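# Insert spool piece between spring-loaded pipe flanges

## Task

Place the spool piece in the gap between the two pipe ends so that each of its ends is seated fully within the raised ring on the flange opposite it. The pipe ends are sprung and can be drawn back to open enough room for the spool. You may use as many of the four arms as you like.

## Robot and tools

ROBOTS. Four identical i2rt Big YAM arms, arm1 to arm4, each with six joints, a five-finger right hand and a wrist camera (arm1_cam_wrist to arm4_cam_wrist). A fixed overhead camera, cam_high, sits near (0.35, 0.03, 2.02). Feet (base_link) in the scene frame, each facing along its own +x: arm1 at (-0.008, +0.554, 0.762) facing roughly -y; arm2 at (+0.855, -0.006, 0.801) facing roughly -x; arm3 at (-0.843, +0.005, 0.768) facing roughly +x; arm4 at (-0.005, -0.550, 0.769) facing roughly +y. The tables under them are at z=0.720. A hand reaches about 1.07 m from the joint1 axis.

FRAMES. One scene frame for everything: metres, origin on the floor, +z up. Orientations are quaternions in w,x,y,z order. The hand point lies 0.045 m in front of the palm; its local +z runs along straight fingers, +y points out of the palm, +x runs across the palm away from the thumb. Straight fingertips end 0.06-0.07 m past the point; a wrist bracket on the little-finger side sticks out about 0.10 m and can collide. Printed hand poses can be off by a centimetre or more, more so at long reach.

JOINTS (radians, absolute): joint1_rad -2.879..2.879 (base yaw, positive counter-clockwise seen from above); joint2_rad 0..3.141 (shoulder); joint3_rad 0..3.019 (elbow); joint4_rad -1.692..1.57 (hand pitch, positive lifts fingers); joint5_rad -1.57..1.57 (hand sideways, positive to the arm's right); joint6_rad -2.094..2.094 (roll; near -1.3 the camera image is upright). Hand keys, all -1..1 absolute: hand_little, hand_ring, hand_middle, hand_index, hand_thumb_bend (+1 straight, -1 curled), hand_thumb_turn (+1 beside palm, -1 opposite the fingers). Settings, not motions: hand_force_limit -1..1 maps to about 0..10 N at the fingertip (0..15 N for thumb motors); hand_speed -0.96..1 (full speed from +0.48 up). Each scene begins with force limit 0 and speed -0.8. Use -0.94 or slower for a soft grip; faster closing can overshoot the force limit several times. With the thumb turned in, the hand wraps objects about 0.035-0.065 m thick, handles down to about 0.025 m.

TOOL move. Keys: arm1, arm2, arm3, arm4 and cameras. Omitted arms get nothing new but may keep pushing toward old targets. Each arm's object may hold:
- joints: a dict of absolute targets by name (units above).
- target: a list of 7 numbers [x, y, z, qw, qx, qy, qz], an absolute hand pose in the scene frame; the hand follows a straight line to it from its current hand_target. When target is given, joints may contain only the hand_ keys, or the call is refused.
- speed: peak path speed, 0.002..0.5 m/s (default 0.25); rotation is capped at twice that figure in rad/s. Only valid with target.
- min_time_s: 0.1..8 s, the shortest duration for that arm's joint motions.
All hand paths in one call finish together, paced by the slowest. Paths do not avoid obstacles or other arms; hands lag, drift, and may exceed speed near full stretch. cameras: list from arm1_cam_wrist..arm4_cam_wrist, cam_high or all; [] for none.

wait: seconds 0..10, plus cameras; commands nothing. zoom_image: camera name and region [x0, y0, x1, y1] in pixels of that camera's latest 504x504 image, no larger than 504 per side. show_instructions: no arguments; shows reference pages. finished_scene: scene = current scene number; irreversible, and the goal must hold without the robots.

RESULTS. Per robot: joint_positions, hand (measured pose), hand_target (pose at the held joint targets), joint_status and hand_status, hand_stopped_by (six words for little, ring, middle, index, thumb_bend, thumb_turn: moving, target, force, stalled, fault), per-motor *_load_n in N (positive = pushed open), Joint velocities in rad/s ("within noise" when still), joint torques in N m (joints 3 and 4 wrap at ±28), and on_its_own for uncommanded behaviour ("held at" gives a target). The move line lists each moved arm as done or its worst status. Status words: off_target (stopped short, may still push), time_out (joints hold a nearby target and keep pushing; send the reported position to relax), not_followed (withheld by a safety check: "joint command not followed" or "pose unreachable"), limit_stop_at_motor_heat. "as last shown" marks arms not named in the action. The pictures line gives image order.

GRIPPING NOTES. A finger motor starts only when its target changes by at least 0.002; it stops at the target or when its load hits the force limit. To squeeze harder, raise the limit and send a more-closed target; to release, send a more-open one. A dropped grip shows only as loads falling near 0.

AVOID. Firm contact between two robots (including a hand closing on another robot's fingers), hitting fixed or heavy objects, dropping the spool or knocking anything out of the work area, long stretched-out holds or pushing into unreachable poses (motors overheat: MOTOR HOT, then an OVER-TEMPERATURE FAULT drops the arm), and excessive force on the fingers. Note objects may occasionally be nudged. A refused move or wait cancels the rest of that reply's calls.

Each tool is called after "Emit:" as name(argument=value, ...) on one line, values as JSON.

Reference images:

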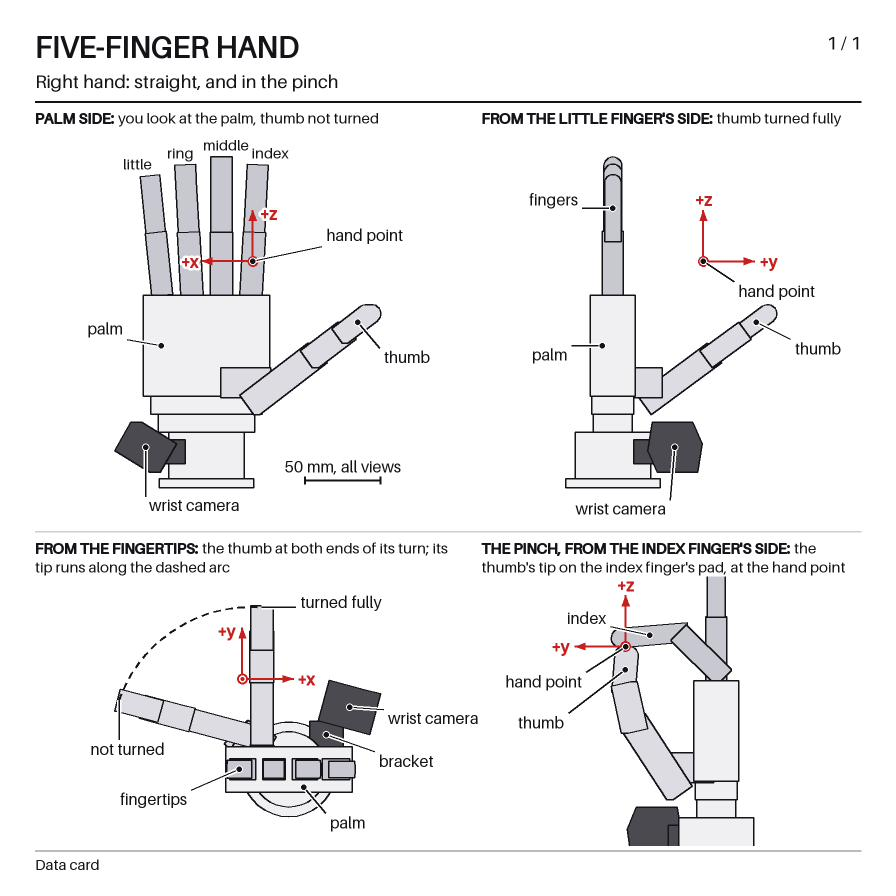

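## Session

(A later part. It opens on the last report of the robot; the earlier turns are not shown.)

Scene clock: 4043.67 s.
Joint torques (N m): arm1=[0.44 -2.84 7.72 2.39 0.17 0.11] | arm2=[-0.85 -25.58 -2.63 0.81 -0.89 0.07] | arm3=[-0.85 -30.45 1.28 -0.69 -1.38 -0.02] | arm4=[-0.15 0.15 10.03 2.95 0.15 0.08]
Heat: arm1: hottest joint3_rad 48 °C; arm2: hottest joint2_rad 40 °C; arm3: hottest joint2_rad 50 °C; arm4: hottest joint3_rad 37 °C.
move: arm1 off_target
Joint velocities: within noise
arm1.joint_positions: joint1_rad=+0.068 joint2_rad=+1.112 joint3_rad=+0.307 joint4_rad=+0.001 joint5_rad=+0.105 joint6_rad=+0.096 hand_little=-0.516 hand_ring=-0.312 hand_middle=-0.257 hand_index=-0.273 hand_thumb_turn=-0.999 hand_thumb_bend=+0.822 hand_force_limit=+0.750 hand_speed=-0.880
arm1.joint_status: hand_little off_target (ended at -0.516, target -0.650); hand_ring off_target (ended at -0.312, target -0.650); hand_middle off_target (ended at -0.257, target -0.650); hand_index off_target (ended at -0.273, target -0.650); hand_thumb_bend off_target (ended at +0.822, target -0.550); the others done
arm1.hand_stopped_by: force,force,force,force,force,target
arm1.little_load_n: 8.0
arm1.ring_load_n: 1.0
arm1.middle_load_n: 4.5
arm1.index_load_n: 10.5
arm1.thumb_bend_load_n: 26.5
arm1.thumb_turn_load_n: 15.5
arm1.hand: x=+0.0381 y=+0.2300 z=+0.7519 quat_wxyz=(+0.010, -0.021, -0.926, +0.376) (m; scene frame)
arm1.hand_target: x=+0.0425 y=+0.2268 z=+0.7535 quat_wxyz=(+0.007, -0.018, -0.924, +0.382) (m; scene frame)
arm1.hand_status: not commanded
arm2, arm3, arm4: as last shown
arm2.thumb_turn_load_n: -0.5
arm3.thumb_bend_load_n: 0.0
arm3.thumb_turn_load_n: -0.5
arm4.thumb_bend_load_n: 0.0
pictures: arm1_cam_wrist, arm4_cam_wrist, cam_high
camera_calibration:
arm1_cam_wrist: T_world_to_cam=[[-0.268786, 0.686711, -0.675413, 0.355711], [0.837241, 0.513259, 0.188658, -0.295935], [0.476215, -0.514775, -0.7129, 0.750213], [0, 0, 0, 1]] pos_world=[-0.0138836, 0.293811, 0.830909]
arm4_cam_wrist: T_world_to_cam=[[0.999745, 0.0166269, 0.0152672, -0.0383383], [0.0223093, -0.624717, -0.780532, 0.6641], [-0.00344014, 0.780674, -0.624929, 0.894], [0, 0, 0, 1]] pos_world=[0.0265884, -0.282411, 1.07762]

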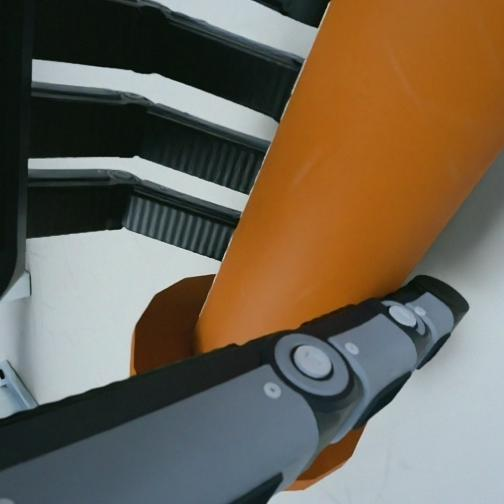

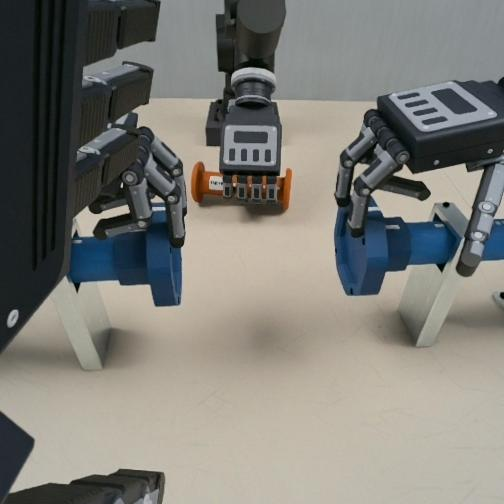

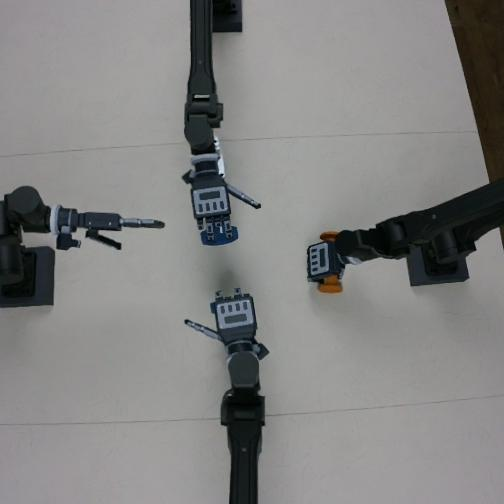

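Emit:
move(arm1={"target": [0.0425, 0.2255, 0.830, -0.0073, 0.0178, 0.9236, -0.3826], "speed": 0.08})

Emit:
move(arm1={"target": [0.040, 0.160, 0.885, 0.0549, -0.0961, 0.9185, -0.3796], "speed": 0.1}, cameras=["arm4_cam_wrist", "cam_high"])

Emit:
zoom_image(camera="arm4_cam_wrist", region=[140, 90, 400, 300])

Emit:
zoom_image(camera="cam_high", region=[150, 140, 350, 340])

Scene clock: 4091.10 s.
Joint torques (N m): arm1=[0.5 -3.66 14.68 1.68 0.18 0.11] | arm2=[-0.79 -25.64 -2.67 0.81 -0.9 0.06] | arm3=[-0.85 -31.09 1.2 -0.64 -1.38 -0.05] | arm4=[-0.15 0.21 10.03 2.95 0.15 0.09]
Heat: arm1: hottest joint3_rad 45 °C; arm2: hottest joint2_rad 40 °C; arm3: hottest joint2_rad 51 °C; arm4: hottest joint3_rad 37 °C.
move: arm1 off_target
Joint velocities: within noise
arm1.joint_positions: joint1_rad=+0.069 joint2_rad=+0.906 joint3_rad=+0.371 joint4_rad=-0.334 joint5_rad=+0.105 joint6_rad=+0.096 hand_little=-0.516 hand_ring=-0.312 hand_middle=-0.257 hand_index=-0.273 hand_thumb_turn=-0.999 hand_thumb_bend=+0.822 hand_force_limit=+0.750 hand_speed=-0.880
arm1.joint_status: not commanded
arm1.hand_stopped_by: force,force,force,force,force,target
arm1.little_load_n: 3.0
arm1.ring_load_n: 6.5
arm1.middle_load_n: 6.0
arm1.index_load_n: 7.0
arm1.thumb_bend_load_n: 22.5
arm1.thumb_turn_load_n: 8.0
arm1.hand: x=+0.0356 y=+0.2551 z=+0.7935 quat_wxyz=(+0.014, -0.020, -0.938, +0.346) (m; scene frame)
arm1.hand_target: x=+0.0424 y=+0.2272 z=+0.8299 quat_wxyz=(+0.007, -0.018, -0.924, +0.383) (m; scene frame)
arm1.hand_status: off_target (0.047 m and 4.6 deg from the pose sent, 0.078 m and 0.9 deg at the start)
arm2, arm3, arm4: as last shown
arm2.thumb_turn_load_n: 0.0
arm3.thumb_turn_load_n: 0.0
pictures: none

Scene clock: 4093.20 s.
Joint torques (N m): arm1=[-1.44 -4.37 15.47 1.55 -0.17 -0.01] | arm2=[-0.73 -25.82 -2.65 0.85 -0.9 0.06] | arm3=[-0.79 -30.86 1.16 -0.66 -1.34 -0.05] | arm4=[-0.09 0.15 10.02 2.93 0.16 0.08]
Heat: arm1: hottest joint3_rad 46 °C; arm2: hottest joint2_rad 40 °C; arm3: hottest joint2_rad 51 °C; arm4: hottest joint3_rad 37 °C.
move: arm1 off_target
Joint velocities: within noise
arm1.joint_positions: joint1_rad=-0.031 joint2_rad=+1.068 joint3_rad=+0.625 joint4_rad=-0.424 joint5_rad=-0.180 joint6_rad=-0.144 hand_little=-0.516 hand_ring=-0.312 hand_middle=-0.257 hand_index=-0.273 hand_thumb_turn=-0.999 hand_thumb_bend=+0.822 hand_force_limit=+0.750 hand_speed=-0.880
arm1.joint_status: not commanded
arm1.hand_stopped_by: force,force,force,force,force,target
arm1.little_load_n: 3.0
arm1.ring_load_n: 7.0
arm1.middle_load_n: 6.0
arm1.index_load_n: 7.0
arm1.thumb_bend_load_n: 23.0
arm1.thumb_turn_load_n: 8.0
arm1.hand: x=+0.0455 y=+0.1896 z=+0.8521 quat_wxyz=(-0.061, +0.095, -0.931, +0.348) (m; scene frame)
arm1.hand_target: x=+0.0399 y=+0.1622 z=+0.8855 quat_wxyz=(-0.054, +0.096, -0.918, +0.380) (m; scene frame)
arm1.hand_status: off_target (0.045 m and 3.9 deg from the pose sent, 0.132 m and 16.1 deg at the start)
arm2, arm3, arm4: as last shown
arm2.thumb_turn_load_n: -0.5
arm3.thumb_turn_load_n: -0.5
pictures: arm4_cam_wrist, cam_high
camera_calibration:
arm4_cam_wrist: T_world_to_cam=[[0.999745, 0.0166269, 0.0152672, -0.0383383], [0.0223093, -0.624717, -0.780532, 0.6641], [-0.00344014, 0.780674, -0.624929, 0.894], [0, 0, 0, 1]] pos_world=[0.0265884, -0.282411, 1.07762]

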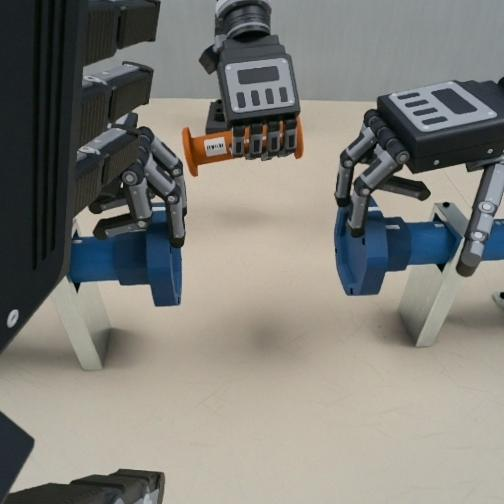

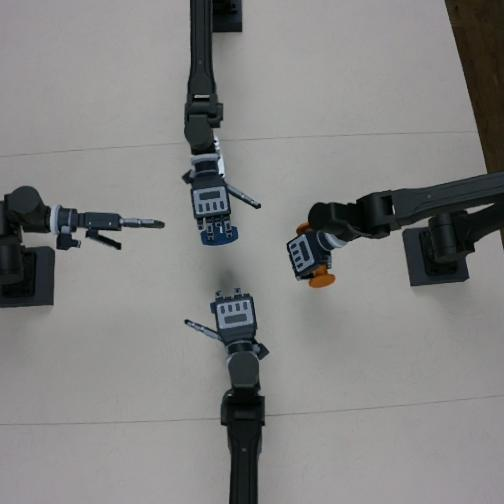

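Scaled by 1.938 from the camera's 504x504 image, which has a finer 720x720 frame.

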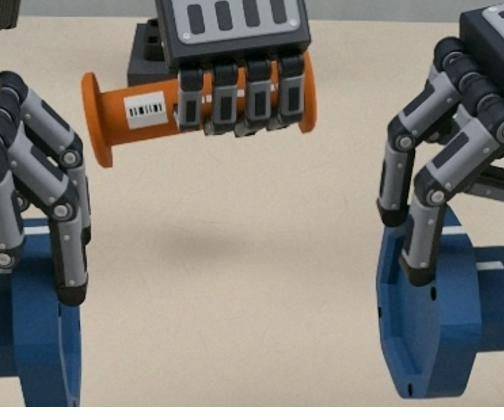

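Scaled by 2.520 from the camera's 504x504 image, which has a finer 720x720 frame.

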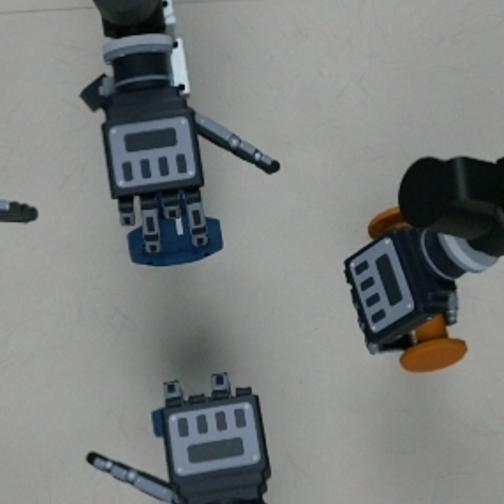

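Emit:
move(arm1={"target": [0.040, 0.115, 0.885, 0.0078, -0.0667, 0.9214, -0.3827], "speed": 0.1}, cameras=["arm4_cam_wrist", "cam_high"])

Emit:
zoom_image(camera="arm4_cam_wrist", region=[140, 90, 400, 300])

Emit:
zoom_image(camera="cam_high", region=[200, 180, 340, 320])

Scene clock: 4134.17 s.
Joint torques (N m): arm1=[0.44 -5.66 15.39 2.55 0.12 0.12] | arm2=[-0.73 -25.7 -2.69 0.83 -0.89 0.06] | arm3=[-0.91 -30.68 1.29 -0.7 -1.36 -0.01] | arm4=[-0.09 0.15 10.02 2.93 0.15 0.08]
Heat: arm1: hottest joint3_rad 53 °C; arm2: hottest joint2_rad 40 °C; arm3: hottest joint2_rad 51 °C; arm4: hottest joint3_rad 37 °C.
move: arm1 off_target
Joint velocities: within noise
arm1.joint_positions: joint1_rad=+0.002 joint2_rad=+1.178 joint3_rad=+0.709 joint4_rad=-0.411 joint5_rad=-0.038 joint6_rad=-0.099 hand_little=-0.516 hand_ring=-0.312 hand_middle=-0.257 hand_index=-0.273 hand_thumb_turn=-0.999 hand_thumb_bend=+0.822 hand_force_limit=+0.750 hand_speed=-0.880
arm1.joint_status: not commanded
arm1.hand_stopped_by: force,force,force,force,force,target
arm1.little_load_n: 3.0
arm1.ring_load_n: 6.5
arm1.middle_load_n: 6.0
arm1.index_load_n: 7.0
arm1.thumb_bend_load_n: 23.0
arm1.thumb_turn_load_n: 8.0
arm1.hand: x=+0.0340 y=+0.1529 z=+0.8490 quat_wxyz=(-0.008, +0.065, -0.939, +0.339) (m; scene frame)
arm1.hand_target: x=+0.0399 y=+0.1188 z=+0.8865 quat_wxyz=(-0.008, +0.067, -0.921, +0.383) (m; scene frame)
arm1.hand_status: off_target (0.053 m and 5.4 deg from the pose sent, 0.082 m and 8.1 deg at the start)
arm2, arm3, arm4: as last shown
arm2.thumb_turn_load_n: 0.0
arm3.index_load_n: 30.5
pictures: arm4_cam_wrist, cam_high
camera_calibration:
arm4_cam_wrist: T_world_to_cam=[[0.999745, 0.0166269, 0.0152672, -0.0383383], [0.0223093, -0.624717, -0.780532, 0.6641], [-0.00344014, 0.780674, -0.624929, 0.894], [0, 0, 0, 1]] pos_world=[0.0265884, -0.282411, 1.07762]

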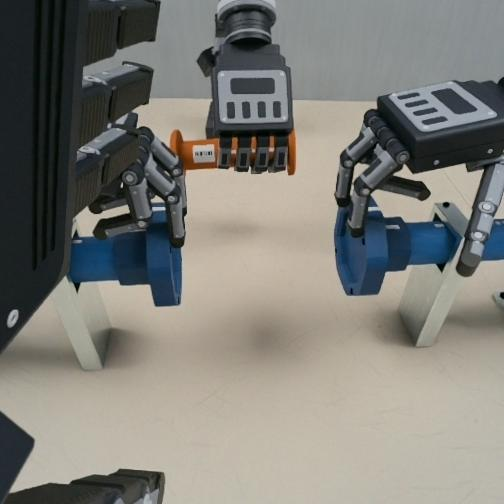

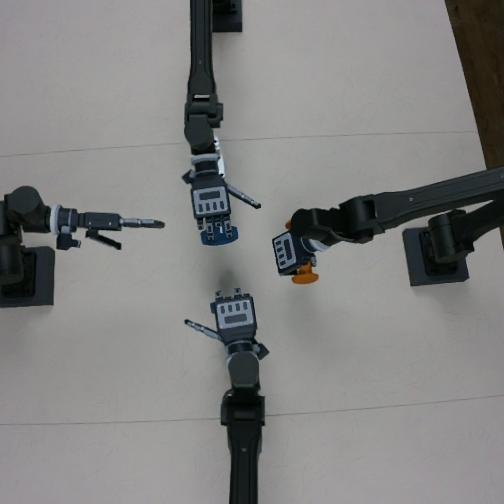

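Scaled by 1.938 from the camera's 504x504 image, which has a finer 720x720 frame.

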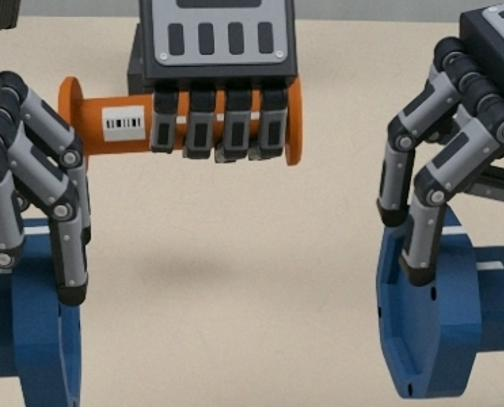

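Scaled by 3.600 from the camera's 504x504 image, which has a finer 720x720 frame.

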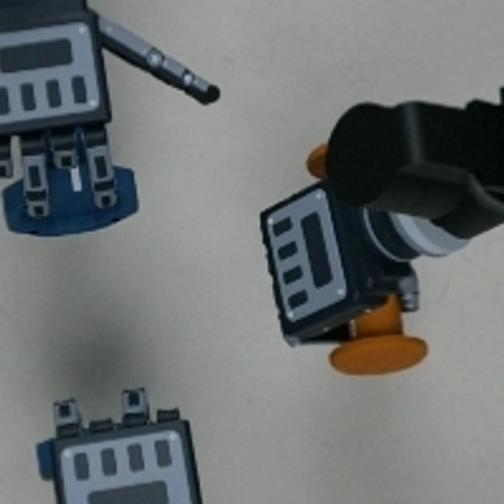

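Emit:
move(arm1={"target": [0.041, 0.045, 0.873, 0.0215, -0.0724, 0.9210, -0.3824], "speed": 0.08}, cameras=["arm4_cam_wrist", "cam_high"])

Emit:
zoom_image(camera="arm4_cam_wrist", region=[140, 120, 400, 330])

Emit:
zoom_image(camera="cam_high", region=[200, 180, 340, 320])

Scene clock: 4164.03 s.
Joint torques (N m): arm1=[-0.91 -8.35 15.02 2.54 -0.06 0] | arm2=[-0.79 -25.52 -2.66 0.87 -0.89 0.05] | arm3=[-0.97 -31.03 1.17 -0.75 -1.34 -0.03] | arm4=[-0.15 0.09 10.03 2.93 0.16 0.09]
Heat: arm1: hottest joint3_rad 56 °C; arm2: hottest joint2_rad 40 °C; arm3: hottest joint2_rad 51 °C; arm4: hottest joint3_rad 37 °C.
move: arm1 off_target
Joint velocities: within noise
arm1.joint_positions: joint1_rad=+0.002 joint2_rad=+1.390 joint3_rad=+0.862 joint4_rad=-0.352 joint5_rad=-0.074 joint6_rad=-0.098 hand_little=-0.516 hand_ring=-0.312 hand_middle=-0.257 hand_index=-0.273 hand_thumb_turn=-0.999 hand_thumb_bend=+0.822 hand_force_limit=+0.750 hand_speed=-0.880
arm1.joint_status: not commanded
arm1.hand_stopped_by: force,force,force,force,force,target
arm1.little_load_n: 3.0
arm1.ring_load_n: 7.0
arm1.middle_load_n: 6.0
arm1.index_load_n: 7.0
arm1.thumb_bend_load_n: 22.5
arm1.thumb_turn_load_n: 8.0
arm1.hand: x=+0.0431 y=+0.0839 z=+0.8388 quat_wxyz=(-0.025, +0.071, -0.938, +0.339) (m; scene frame)
arm1.hand_target: x=+0.0408 y=+0.0485 z=+0.8747 quat_wxyz=(-0.021, +0.073, -0.921, +0.383) (m; scene frame)
arm1.hand_status: off_target (0.052 m and 5.4 deg from the pose sent, 0.111 m and 5.7 deg at the start)
arm2, arm3, arm4: as last shown
arm2.index_load_n: 32.5
arm2.thumb_turn_load_n: -0.5
arm3.index_load_n: 30.0
arm3.thumb_turn_load_n: 0.0
pictures: arm4_cam_wrist, cam_high
camera_calibration:
arm4_cam_wrist: T_world_to_cam=[[0.999745, 0.0166269, 0.0152672, -0.0383383], [0.0223093, -0.624717, -0.780532, 0.6641], [-0.00344014, 0.780674, -0.624929, 0.894], [0, 0, 0, 1]] pos_world=[0.0265884, -0.282411, 1.07762]

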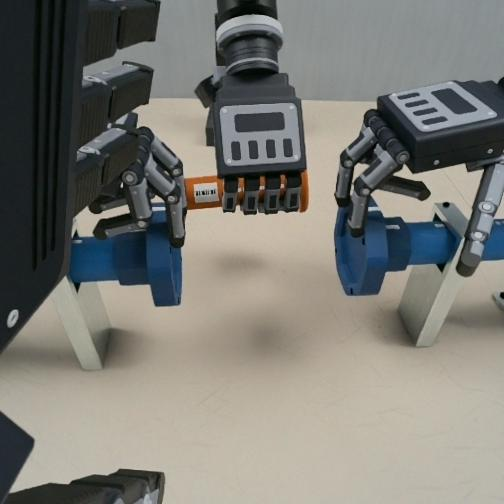

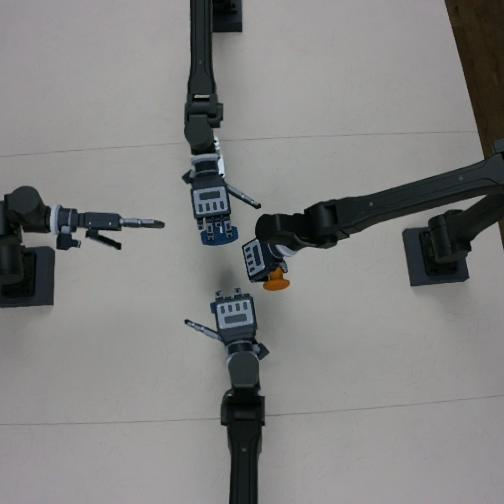

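Scaled by 1.938 from the camera's 504x504 image, which has a finer 720x720 frame.

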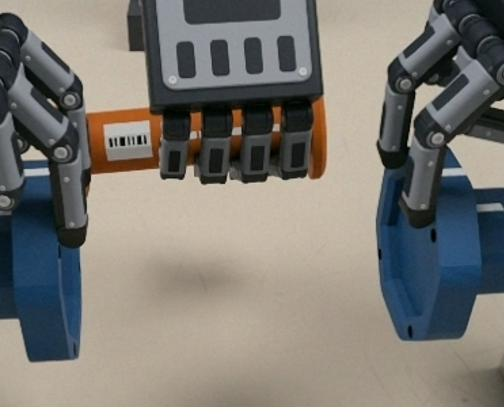

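Scaled by 3.600 from the camera's 504x504 image, which has a finer 720x720 frame.

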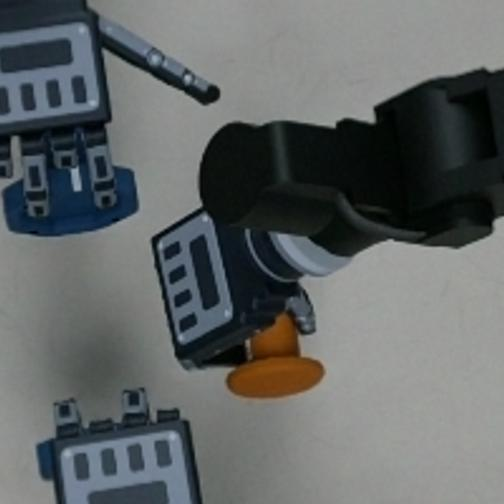

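Emit:
move(arm1={"target": [0.0545, 0.026, 0.867, 0.0215, -0.0724, 0.9210, -0.3824], "speed": 0.06}, cameras=["arm4_cam_wrist", "cam_high"])

Emit:
zoom_image(camera="arm4_cam_wrist", region=[140, 120, 400, 330])

Emit:
zoom_image(camera="cam_high", region=[200, 180, 340, 320])

Scene clock: 4265.60 s.
Joint torques (N m): arm1=[0.38 -9.23 14.93 2.54 0.11 0.13] | arm2=[-0.56 -25.64 -2.65 0.77 -0.91 0.07] | arm3=[-0.79 -31.09 1.29 -0.64 -1.37 -0.03] | arm4=[-0.15 0.15 10.04 2.93 0.15 0.09]
Heat: arm1: hottest joint3_rad 58 °C; arm2: hottest joint2_rad 40 °C; arm3: hottest joint2_rad 51 °C; arm4: hottest joint3_rad 37 °C.
move: arm1 off_target
Joint velocities: within noise
arm1.joint_positions: joint1_rad=+0.014 joint2_rad=+1.449 joint3_rad=+0.903 joint4_rad=-0.334 joint5_rad=-0.058 joint6_rad=-0.090 hand_little=-0.516 hand_ring=-0.312 hand_middle=-0.257 hand_index=-0.273 hand_thumb_turn=-0.999 hand_thumb_bend=+0.822 hand_force_limit=+0.750 hand_speed=-0.880
arm1.joint_status: not commanded
arm1.hand_stopped_by: force,force,force,force,force,target
arm1.little_load_n: 3.0
arm1.ring_load_n: 7.0
arm1.middle_load_n: 6.0
arm1.index_load_n: 7.0
arm1.thumb_bend_load_n: 23.0
arm1.thumb_turn_load_n: 8.0
arm1.hand: x=+0.0472 y=+0.0649 z=+0.8323 quat_wxyz=(-0.021, +0.070, -0.938, +0.339) (m; scene frame)
arm1.hand_target: x=+0.0543 y=+0.0296 z=+0.8687 quat_wxyz=(-0.022, +0.072, -0.921, +0.383) (m; scene frame)
arm1.hand_status: off_target (0.053 m and 5.4 deg from the pose sent, 0.066 m and 5.4 deg at the start)
arm2, arm3, arm4: as last shown
arm2.index_load_n: 33.0
arm2.thumb_turn_load_n: 0.0
pictures: arm4_cam_wrist, cam_high
camera_calibration:
arm4_cam_wrist: T_world_to_cam=[[0.999745, 0.0166269, 0.0152672, -0.0383383], [0.0223093, -0.624717, -0.780532, 0.6641], [-0.00344014, 0.780674, -0.624929, 0.894], [0, 0, 0, 1]] pos_world=[0.0265884, -0.282411, 1.07762]

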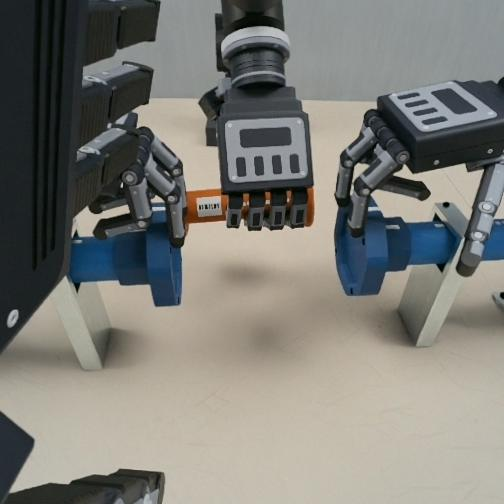

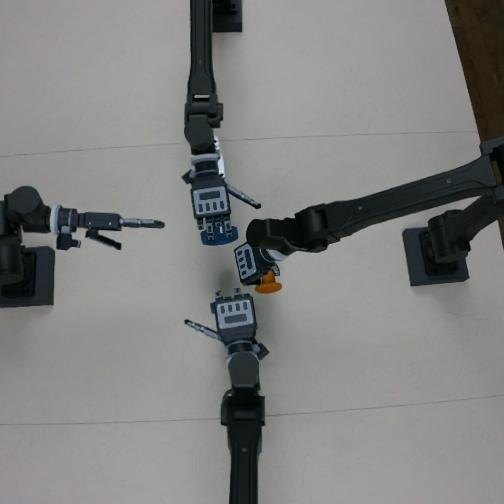

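Scaled by 1.938 from the camera's 504x504 image, which has a finer 720x720 frame.

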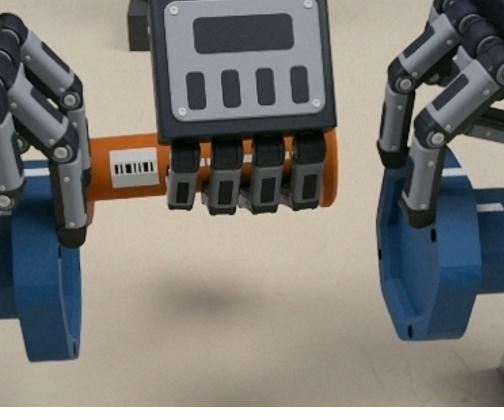

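Scaled by 3.600 from the camera's 504x504 image, which has a finer 720x720 frame.

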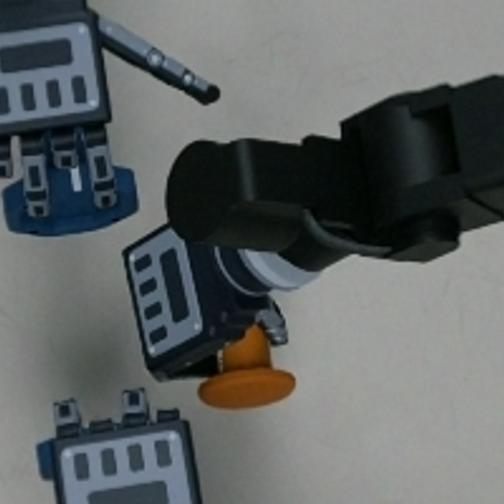

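Emit:
zoom_image(camera="cam_high", region=[240, 260, 300, 300])

Emit:
zoom_image(camera="arm4_cam_wrist", region=[175, 170, 335, 250])

Scaled by 8.400 from the camera's 504x504 image, which has a finer 720x720 frame.

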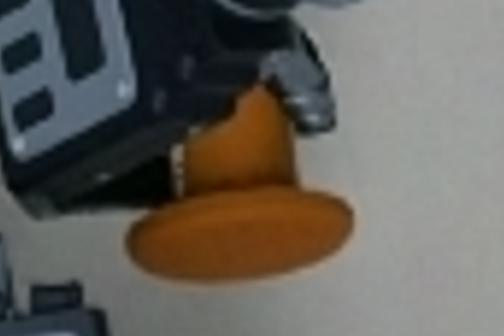

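Scaled by 3.150 from the camera's 504x504 image, which has a finer 720x720 frame.

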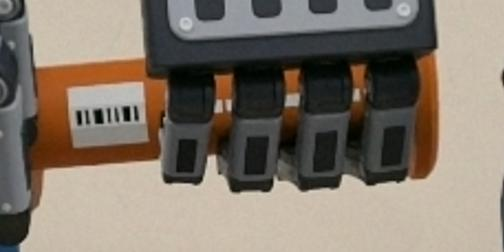

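Emit:
wait(seconds=0.5, cameras=["arm4_cam_wrist", "cam_high", "arm1_cam_wrist"])

Emit:
zoom_image(camera="arm4_cam_wrist", region=[175, 170, 335, 250])

Scene clock: 4330.83 s.
Joint torques (N m): arm1=[0.32 -9.17 14.93 2.54 0.11 0.13] | arm2=[-0.79 -25.7 -2.65 0.79 -0.9 0.05] | arm3=[-0.91 -31.15 1.14 -0.69 -1.35 -0.04] | arm4=[-0.03 0.21 10.03 2.93 0.16 0.08]
Heat: arm1: hottest joint3_rad 52 °C; arm2: hottest joint2_rad 41 °C; arm3: hottest joint2_rad 52 °C; arm4: hottest joint3_rad 37 °C.
Joint velocities: within noise
arm1.joint_positions: joint1_rad=+0.014 joint2_rad=+1.449 joint3_rad=+0.903 joint4_rad=-0.334 joint5_rad=-0.058 joint6_rad=-0.090 hand_little=-0.516 hand_ring=-0.312 hand_middle=-0.257 hand_index=-0.273 hand_thumb_turn=-0.999 hand_thumb_bend=+0.822 hand_force_limit=+0.750 hand_speed=-0.880
arm1.joint_status: not commanded
arm1.hand_stopped_by: force,force,force,force,force,target
arm1.little_load_n: 3.0
arm1.ring_load_n: 7.0
arm1.middle_load_n: 6.5
arm1.index_load_n: 7.0
arm1.thumb_bend_load_n: 23.0
arm1.thumb_turn_load_n: 8.0
arm1.hand: x=+0.0472 y=+0.0649 z=+0.8323 quat_wxyz=(-0.021, +0.070, -0.938, +0.339) (m; scene frame)
arm1.hand_target: x=+0.0543 y=+0.0296 z=+0.8687 quat_wxyz=(-0.022, +0.072, -0.921, +0.383) (m; scene frame)
arm1.hand_status: off_target (0.053 m and 5.4 deg from the pose sent, 0.066 m and 5.4 deg at the start)
arm2.joint_positions: joint1_rad=-0.030 joint2_rad=+1.896 joint3_rad=+1.114 joint4_rad=+0.563 joint5_rad=-0.134 joint6_rad=-0.036 hand_little=-1.000 hand_ring=-0.058 hand_middle=-0.950 hand_index=-0.057 hand_thumb_turn=+1.000 hand_thumb_bend=+1.000 hand_force_limit=+0.300 hand_speed=+0.200
arm2.joint_status: not commanded
arm2.hand_stopped_by: target,target,target,target,target,target
arm2.little_load_n: 0.0
arm2.ring_load_n: 24.5
arm2.middle_load_n: 0.0
arm2.index_load_n: 33.0
arm2.thumb_bend_load_n: 0.0
arm2.thumb_turn_load_n: 0.0
arm2.hand: x=+0.1320 y=-0.0167 z=+0.8885 quat_wxyz=(-0.432, +0.524, +0.574, -0.458) (m; scene frame)
arm2.hand_target: x=+0.1847 y=-0.0216 z=+0.8887 quat_wxyz=(-0.409, +0.533, +0.587, -0.451) (m; scene frame)
arm2.hand_status: not commanded
arm3.joint_positions: joint1_rad=-0.041 joint2_rad=+1.932 joint3_rad=+1.393 joint4_rad=+0.291 joint5_rad=-0.144 joint6_rad=-0.055 hand_little=-0.900 hand_ring=+0.011 hand_middle=-0.930 hand_index=+0.006 hand_thumb_turn=+1.000 hand_thumb_bend=+1.000 hand_force_limit=+0.960 hand_speed=+0.200
arm3.joint_status: not commanded
arm3.hand_stopped_by: target,target,target,target,target,target
arm3.little_load_n: 0.0
arm3.ring_load_n: 24.0
arm3.middle_load_n: 0.0
arm3.index_load_n: 30.0
arm3.thumb_bend_load_n: 0.0
arm3.thumb_turn_load_n: 0.0
arm3.hand: x=-0.0551 y=-0.0036 z=+0.9065 quat_wxyz=(-0.446, +0.581, -0.534, +0.423) (m; scene frame)
arm3.hand_target: x=-0.0953 y=+0.0004 z=+0.9413 quat_wxyz=(-0.451, +0.587, -0.533, +0.409) (m; scene frame)
arm3.hand_status: not commanded
arm4.joint_positions: joint1_rad=+0.151 joint2_rad=+0.534 joint3_rad=+0.387 joint4_rad=-0.031 joint5_rad=+0.242 joint6_rad=-1.269 hand_little=+1.000 hand_ring=+1.000 hand_middle=+1.000 hand_index=+1.000 hand_thumb_turn=+1.000 hand_thumb_bend=+1.000 hand_force_limit=+0.000 hand_speed=-0.800
arm4.joint_status: not commanded
arm4.hand_stopped_by: target,target,target,target,target,target
arm4.little_load_n: 0.0
arm4.ring_load_n: 0.0
arm4.middle_load_n: 0.0
arm4.index_load_n: 0.0
arm4.thumb_bend_load_n: 0.0
arm4.thumb_turn_load_n: 0.0
arm4.hand: x=+0.0291 y=-0.1950 z=+1.0074 quat_wxyz=(-0.497, +0.621, +0.441, +0.415) (m; scene frame)
arm4.hand_target: x=+0.0330 y=-0.1923 z=+1.0110 quat_wxyz=(-0.501, +0.625, +0.429, +0.418) (m; scene frame)
arm4.hand_status: not commanded
wait: 0.50 s; at rest from the start
pictures: arm1_cam_wrist, arm4_cam_wrist, cam_high
camera_calibration:
arm1_cam_wrist: T_world_to_cam=[[-0.406488, 0.672709, -0.618247, 0.485677], [0.72597, 0.648661, 0.228488, -0.270682], [0.554739, -0.355951, -0.75204, 0.736753], [0, 0, 0, 1]] pos_world=[-0.014777, 0.11111, 0.916184]
arm4_cam_wrist: T_world_to_cam=[[0.999745, 0.0166269, 0.0152672, -0.0383383], [0.0223093, -0.624717, -0.780532, 0.6641], [-0.00344014, 0.780674, -0.624929, 0.894], [0, 0, 0, 1]] pos_world=[0.0265884, -0.282411, 1.07762]

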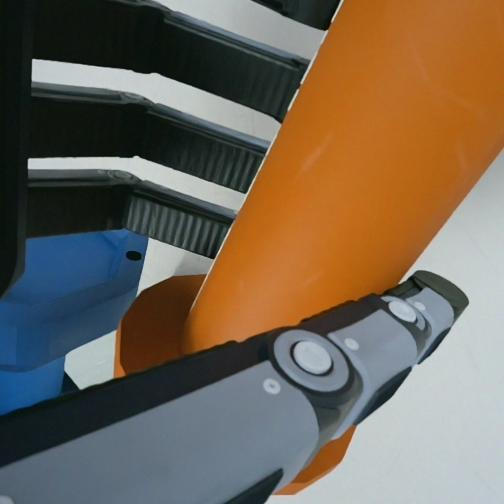

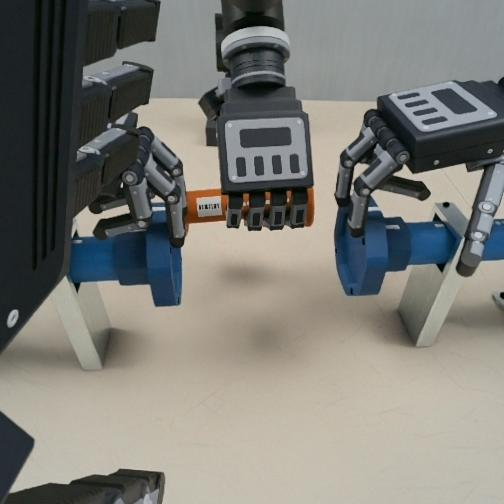

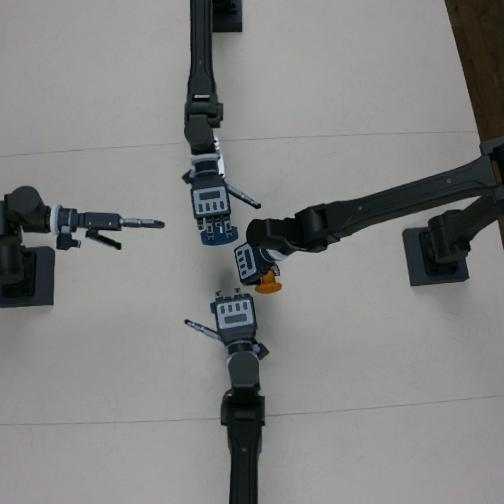

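Scaled by 3.150 from the camera's 504x504 image, which has a finer 720x720 frame.

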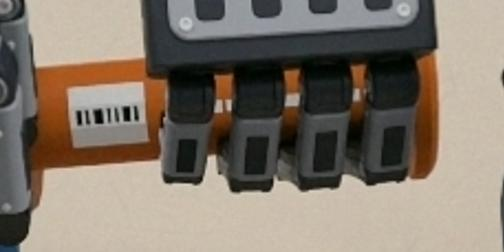

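Emit:
move(arm1={"target": [0.0635, 0.028, 0.866, 0.0002, -0.1095, 0.9177, -0.3821], "speed": 0.06}, cameras=["arm4_cam_wrist", "cam_high"])

Emit:
zoom_image(camera="cam_high", region=[240, 260, 300, 300])

Emit:
zoom_image(camera="arm4_cam_wrist", region=[175, 170, 335, 250])

Scene clock: 4365.50 s.
Joint torques (N m): arm1=[0.5 -9.29 15.04 2.41 0.17 -0.01] | arm2=[-0.62 -25.52 -2.65 0.8 -0.9 0.05] | arm3=[-0.56 -31.09 1.25 -0.8 -1.35 -0.01] | arm4=[-0.09 0.09 10.04 2.93 0.16 0.08]
Heat: arm1: hottest joint3_rad 52 °C; arm2: hottest joint2_rad 41 °C; arm3: hottest joint2_rad 52 °C; arm4: hottest joint3_rad 37 °C.
move: arm1 off_target
Joint velocities: within noise
arm1.joint_positions: joint1_rad=+0.052 joint2_rad=+1.449 joint3_rad=+0.903 joint4_rad=-0.334 joint5_rad=-0.020 joint6_rad=-0.130 hand_little=-0.516 hand_ring=-0.312 hand_middle=-0.257 hand_index=-0.273 hand_thumb_turn=-0.999 hand_thumb_bend=+0.822 hand_force_limit=+0.750 hand_speed=-0.880
arm1.joint_status: not commanded
arm1.hand_stopped_by: force,force,force,force,force,target
arm1.little_load_n: 3.0
arm1.ring_load_n: 7.0
arm1.middle_load_n: 6.0
arm1.index_load_n: 7.0
arm1.thumb_bend_load_n: 23.0
arm1.thumb_turn_load_n: 8.0
arm1.hand: x=+0.0560 y=+0.0665 z=+0.8307 quat_wxyz=(-0.003, +0.100, -0.936, +0.338) (m; scene frame)
arm1.hand_target: x=+0.0633 y=+0.0316 z=+0.8677 quat_wxyz=(+0.000, +0.109, -0.918, +0.382) (m; scene frame)
arm1.hand_status: off_target (0.053 m and 5.5 deg from the pose sent, 0.053 m and 7.5 deg at the start)
arm2, arm3, arm4: as last shown
arm2.ring_load_n: 25.0
arm4.thumb_bend_load_n: 0.5
pictures: arm4_cam_wrist, cam_high
camera_calibration:
arm4_cam_wrist: T_world_to_cam=[[0.999745, 0.0166269, 0.0152672, -0.0383383], [0.0223093, -0.624717, -0.780532, 0.6641], [-0.00344014, 0.780674, -0.624929, 0.894], [0, 0, 0, 1]] pos_world=[0.0265884, -0.282411, 1.07762]

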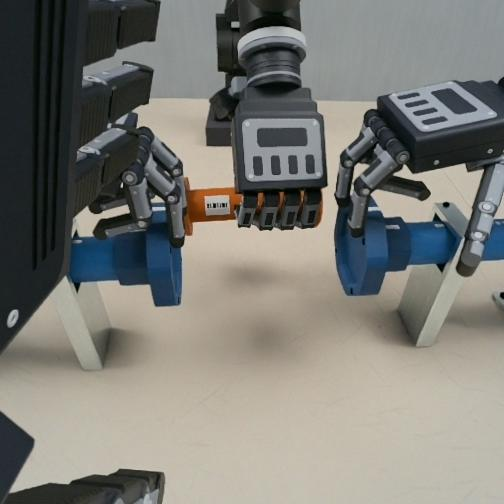

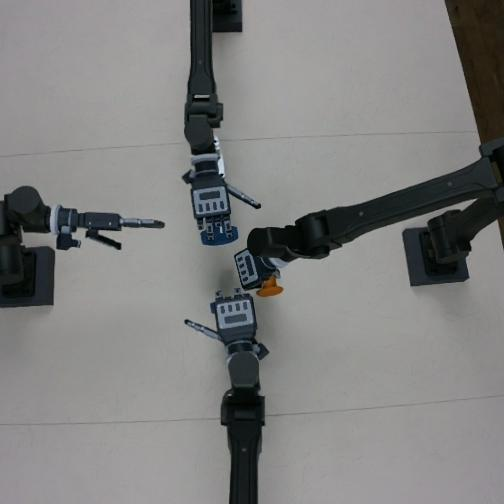

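Scaled by 8.400 from the camera's 504x504 image, which has a finer 720x720 frame.

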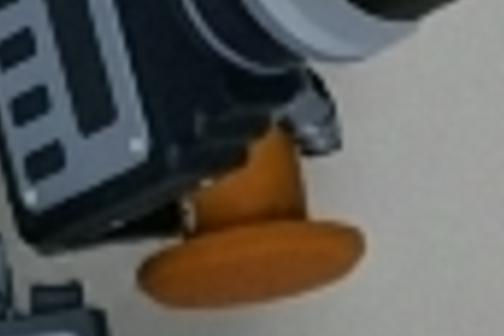

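Scaled by 3.150 from the camera's 504x504 image, which has a finer 720x720 frame.

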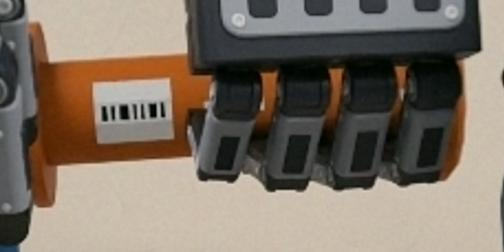

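Emit:
move(arm1={"target": [0.0675, 0.014, 0.868, -0.0079, -0.1128, 0.9174, -0.3819], "speed": 0.05}, cameras=["arm4_cam_wrist", "cam_high"])

Emit:
zoom_image(camera="cam_high", region=[230, 255, 290, 300])

Emit:
zoom_image(camera="arm4_cam_wrist", region=[160, 150, 360, 310])

Scene clock: 4486.23 s.
Joint torques (N m): arm1=[0.44 -9.7 14.95 2.14 0.19 -0.04] | arm2=[-0.67 -25.52 -2.66 0.84 -0.9 0.07] | arm3=[-0.32 -30.97 1.09 -0.72 -1.36 -0.06] | arm4=[-0.15 0.15 10.03 2.95 0.15 0.08]
Heat: arm1: hottest joint3_rad 53 °C; arm2: hottest joint2_rad 41 °C; arm3: hottest joint2_rad 52 °C; arm4: hottest joint3_rad 37 °C.
move: arm1 off_target
Joint velocities: within noise
arm1.joint_positions: joint1_rad=+0.064 joint2_rad=+1.483 joint3_rad=+0.948 joint4_rad=-0.334 joint5_rad=+0.002 joint6_rad=-0.133 hand_little=-0.516 hand_ring=-0.312 hand_middle=-0.257 hand_index=-0.273 hand_thumb_turn=-0.999 hand_thumb_bend=+0.822 hand_force_limit=+0.750 hand_speed=-0.880
arm1.joint_status: not commanded
arm1.hand_stopped_by: force,force,force,force,force,target
arm1.little_load_n: 3.0
arm1.ring_load_n: 7.0
arm1.middle_load_n: 6.0
arm1.index_load_n: 7.0
arm1.thumb_bend_load_n: 23.0
arm1.thumb_turn_load_n: 8.0
arm1.hand: x=+0.0590 y=+0.0486 z=+0.8345 quat_wxyz=(+0.006, +0.103, -0.933, +0.343) (m; scene frame)
arm1.hand_target: x=+0.0673 y=+0.0170 z=+0.8694 quat_wxyz=(+0.008, +0.112, -0.917, +0.382) (m; scene frame)
arm1.hand_status: off_target (0.049 m and 4.9 deg from the pose sent, 0.065 m and 5.8 deg at the start)
arm2, arm3, arm4: as last shown
arm2.thumb_turn_load_n: -0.5
arm2.hand_target: x=+0.1847 y=-0.0216 z=+0.8886 quat_wxyz=(-0.409, +0.533, +0.587, -0.451) (m; scene frame)
arm3.thumb_turn_load_n: -0.5
arm4.thumb_bend_load_n: 0.0
pictures: arm4_cam_wrist, cam_high
camera_calibration:
arm4_cam_wrist: T_world_to_cam=[[0.999745, 0.0166269, 0.0152672, -0.0383383], [0.0223093, -0.624717, -0.780532, 0.6641], [-0.00344014, 0.780674, -0.624929, 0.894], [0, 0, 0, 1]] pos_world=[0.0265884, -0.282411, 1.07762]

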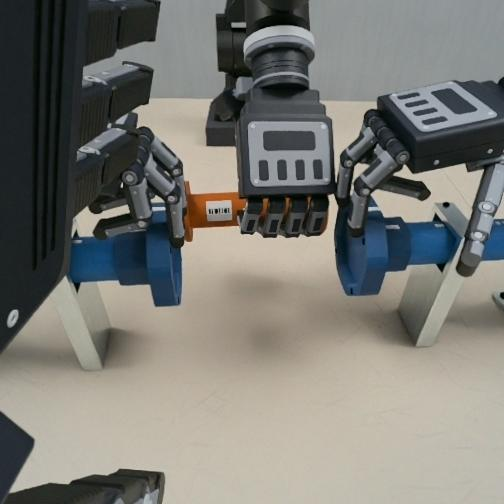

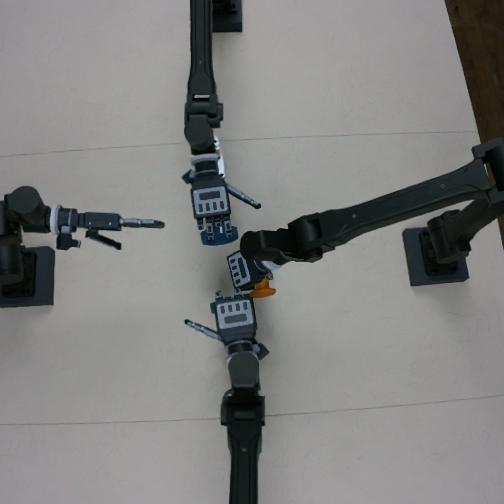

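Scaled by 8.400 from the camera's 504x504 image, which has a finer 720x720 frame.

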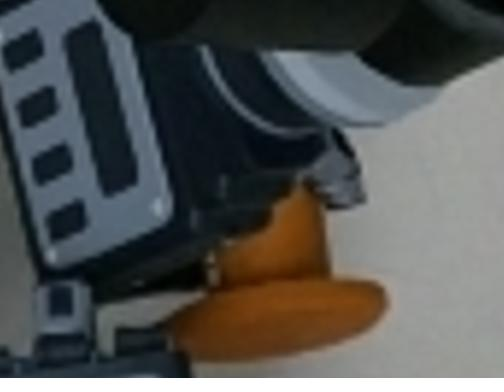

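Scaled by 2.520 from the camera's 504x504 image, which has a finer 720x720 frame.

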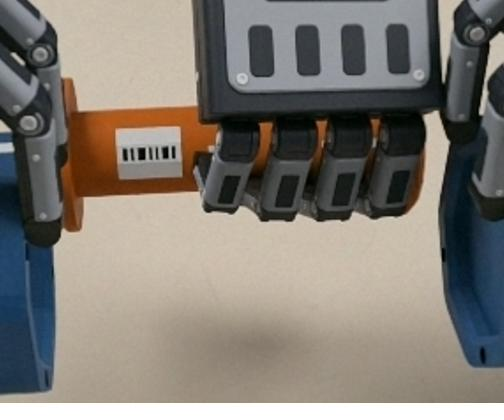

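Emit:
move(arm1={"target": [0.058, 0.100, 0.875, -0.0079, -0.1128, 0.9174, -0.3819], "speed": 0.1})

Emit:
move(arm1={"target": [0.050, 0.215, 0.830, -0.0079, -0.1128, 0.9174, -0.3819], "speed": 0.12})

Emit:
move(arm1={"target": [0.050, 0.225, 0.775, -0.0079, -0.1128, 0.9174, -0.3819], "speed": 0.06}, cameras=["arm4_cam_wrist", "cam_high"])

Emit:
zoom_image(camera="arm4_cam_wrist", region=[160, 80, 360, 240])

Scene clock: 4532.40 s.
Joint torques (N m): arm1=[0.38 -8.82 10.51 1.61 0.11 -0.04] | arm2=[-0.56 -25.7 -2.66 0.79 -0.88 0.05] | arm3=[-0.85 -30.8 1.2 -0.68 -1.35 -0.05] | arm4=[-0.15 0.15 10.03 2.96 0.16 0.09]
Heat: arm1: hottest joint3_rad 53 °C; arm2: hottest joint2_rad 41 °C; arm3: hottest joint2_rad 52 °C; arm4: hottest joint3_rad 37 °C.
move: arm1 off_target
Joint velocities: within noise
arm1.joint_positions: joint1_rad=+0.064 joint2_rad=+1.278 joint3_rad=+0.804 joint4_rad=-0.341 joint5_rad=+0.003 joint6_rad=-0.134 hand_little=-0.516 hand_ring=-0.312 hand_middle=-0.257 hand_index=-0.273 hand_thumb_turn=-0.999 hand_thumb_bend=+0.822 hand_force_limit=+0.750 hand_speed=-0.880
arm1.joint_status: not commanded
arm1.hand_stopped_by: force,force,force,force,force,target
arm1.little_load_n: 3.0
arm1.ring_load_n: 6.5
arm1.middle_load_n: 6.0
arm1.index_load_n: 7.0
arm1.thumb_bend_load_n: 23.0
arm1.thumb_turn_load_n: 8.0
arm1.hand: x=+0.0537 y=+0.1029 z=+0.8606 quat_wxyz=(+0.007, +0.103, -0.924, +0.368) (m; scene frame)
arm1.hand_target: x=+0.0579 y=+0.1000 z=+0.8748 quat_wxyz=(+0.008, +0.113, -0.917, +0.382) (m; scene frame)
arm1.hand_status: off_target (0.015 m and 2.1 deg from the pose sent, 0.065 m and 4.9 deg at the start)
arm2, arm3, arm4: as last shown
arm2.thumb_turn_load_n: 0.0
arm2.hand_target: x=+0.1847 y=-0.0216 z=+0.8885 quat_wxyz=(-0.409, +0.533, +0.587, -0.451) (m; scene frame)
arm3.index_load_n: 30.5
pictures: none

Scene clock: 4534.07 s.
Joint torques (N m): arm1=[0.56 -4.54 10.36 2.43 0.21 0.04] | arm2=[-0.67 -25.58 -2.67 0.83 -0.91 0.06] | arm3=[-0.56 -30.92 1.26 -0.72 -1.36 -0.02] | arm4=[-0.21 0.15 10.02 2.93 0.15 0.08]
Heat: arm1: hottest joint3_rad 53 °C; arm2: hottest joint2_rad 41 °C; arm3: hottest joint2_rad 52 °C; arm4: hottest joint3_rad 37 °C.
move: arm1 off_target
Joint velocities: within noise
arm1.joint_positions: joint1_rad=+0.076 joint2_rad=+0.976 joint3_rad=+0.469 joint4_rad=-0.327 joint5_rad=+0.009 joint6_rad=-0.134 hand_little=-0.516 hand_ring=-0.312 hand_middle=-0.257 hand_index=-0.273 hand_thumb_turn=-0.999 hand_thumb_bend=+0.822 hand_force_limit=+0.750 hand_speed=-0.880
arm1.joint_status: not commanded
arm1.hand_stopped_by: force,force,force,force,force,target
arm1.little_load_n: 3.0
arm1.ring_load_n: 7.0
arm1.middle_load_n: 6.0
arm1.index_load_n: 7.0
arm1.thumb_bend_load_n: 22.5
arm1.thumb_turn_load_n: 8.0
arm1.hand: x=+0.0454 y=+0.2251 z=+0.8164 quat_wxyz=(+0.008, +0.107, -0.927, +0.359) (m; scene frame)
arm1.hand_target: x=+0.0500 y=+0.2153 z=+0.8302 quat_wxyz=(+0.008, +0.113, -0.917, +0.382) (m; scene frame)
arm1.hand_status: off_target (0.018 m and 2.9 deg from the pose sent, 0.116 m and 2.1 deg at the start)
arm2, arm3, arm4: as last shown
arm2.middle_load_n: 0.5
arm2.index_load_n: 32.5
arm3.thumb_turn_load_n: 0.0
arm4.little_load_n: 0.5
pictures: none

Scene clock: 4535.73 s.
Joint torques (N m): arm1=[0.62 -2.96 9.05 2.71 0.22 0.07] | arm2=[-0.79 -25.52 -2.67 0.8 -0.91 0.06] | arm3=[-0.79 -30.68 1.24 -0.7 -1.37 -0.01] | arm4=[-0.15 0.21 10.02 2.93 0.15 0.08]
Heat: arm1: hottest joint3_rad 53 °C; arm2: hottest joint2_rad 41 °C; arm3: hottest joint2_rad 52 °C; arm4: hottest joint3_rad 37 °C.
move: arm1 off_target
Joint velocities: within noise
arm1.joint_positions: joint1_rad=+0.079 joint2_rad=+1.058 joint3_rad=+0.353 joint4_rad=-0.115 joint5_rad=+0.012 joint6_rad=-0.134 hand_little=-0.516 hand_ring=-0.312 hand_middle=-0.257 hand_index=-0.273 hand_thumb_turn=-0.999 hand_thumb_bend=+0.822 hand_force_limit=+0.750 hand_speed=-0.880
arm1.joint_status: not commanded
arm1.hand_stopped_by: force,force,force,force,force,target
arm1.little_load_n: 3.0
arm1.ring_load_n: 6.5
arm1.middle_load_n: 6.0
arm1.index_load_n: 7.0
arm1.thumb_bend_load_n: 22.5
arm1.thumb_turn_load_n: 8.0
arm1.hand: x=+0.0452 y=+0.2352 z=+0.7681 quat_wxyz=(+0.009, +0.108, -0.924, +0.366) (m; scene frame)
arm1.hand_target: x=+0.0499 y=+0.2254 z=+0.7753 quat_wxyz=(+0.008, +0.113, -0.917, +0.382) (m; scene frame)
arm1.hand_status: off_target (0.013 m and 2.0 deg from the pose sent, 0.042 m and 2.9 deg at the start)
arm2, arm3, arm4: as last shown
arm2.middle_load_n: 0.0
arm2.index_load_n: 33.0
arm3.middle_load_n: 0.5
arm4.little_load_n: 0.0
pictures: arm4_cam_wrist, cam_high
camera_calibration:
arm4_cam_wrist: T_world_to_cam=[[0.999745, 0.0166269, 0.0152672, -0.0383383], [0.0223093, -0.624717, -0.780532, 0.6641], [-0.00344014, 0.780674, -0.624929, 0.894], [0, 0, 0, 1]] pos_world=[0.0265884, -0.282411, 1.07762]

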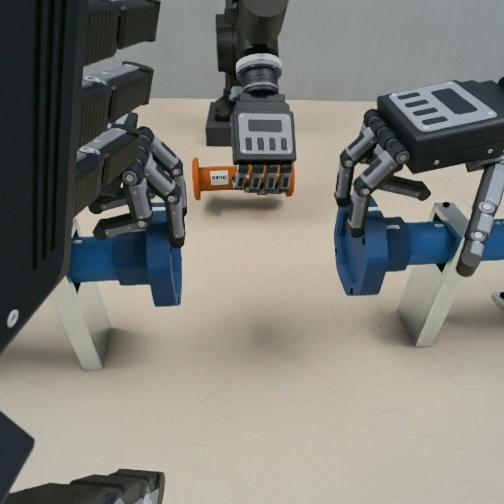

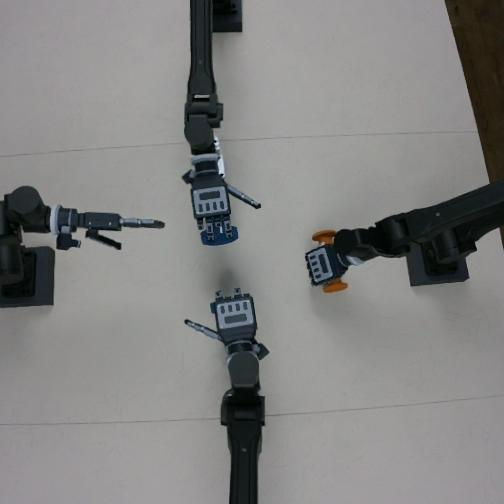

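Scaled by 2.520 from the camera's 504x504 image, which has a finer 720x720 frame.

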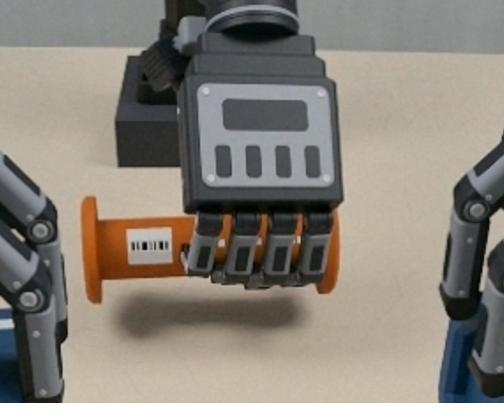

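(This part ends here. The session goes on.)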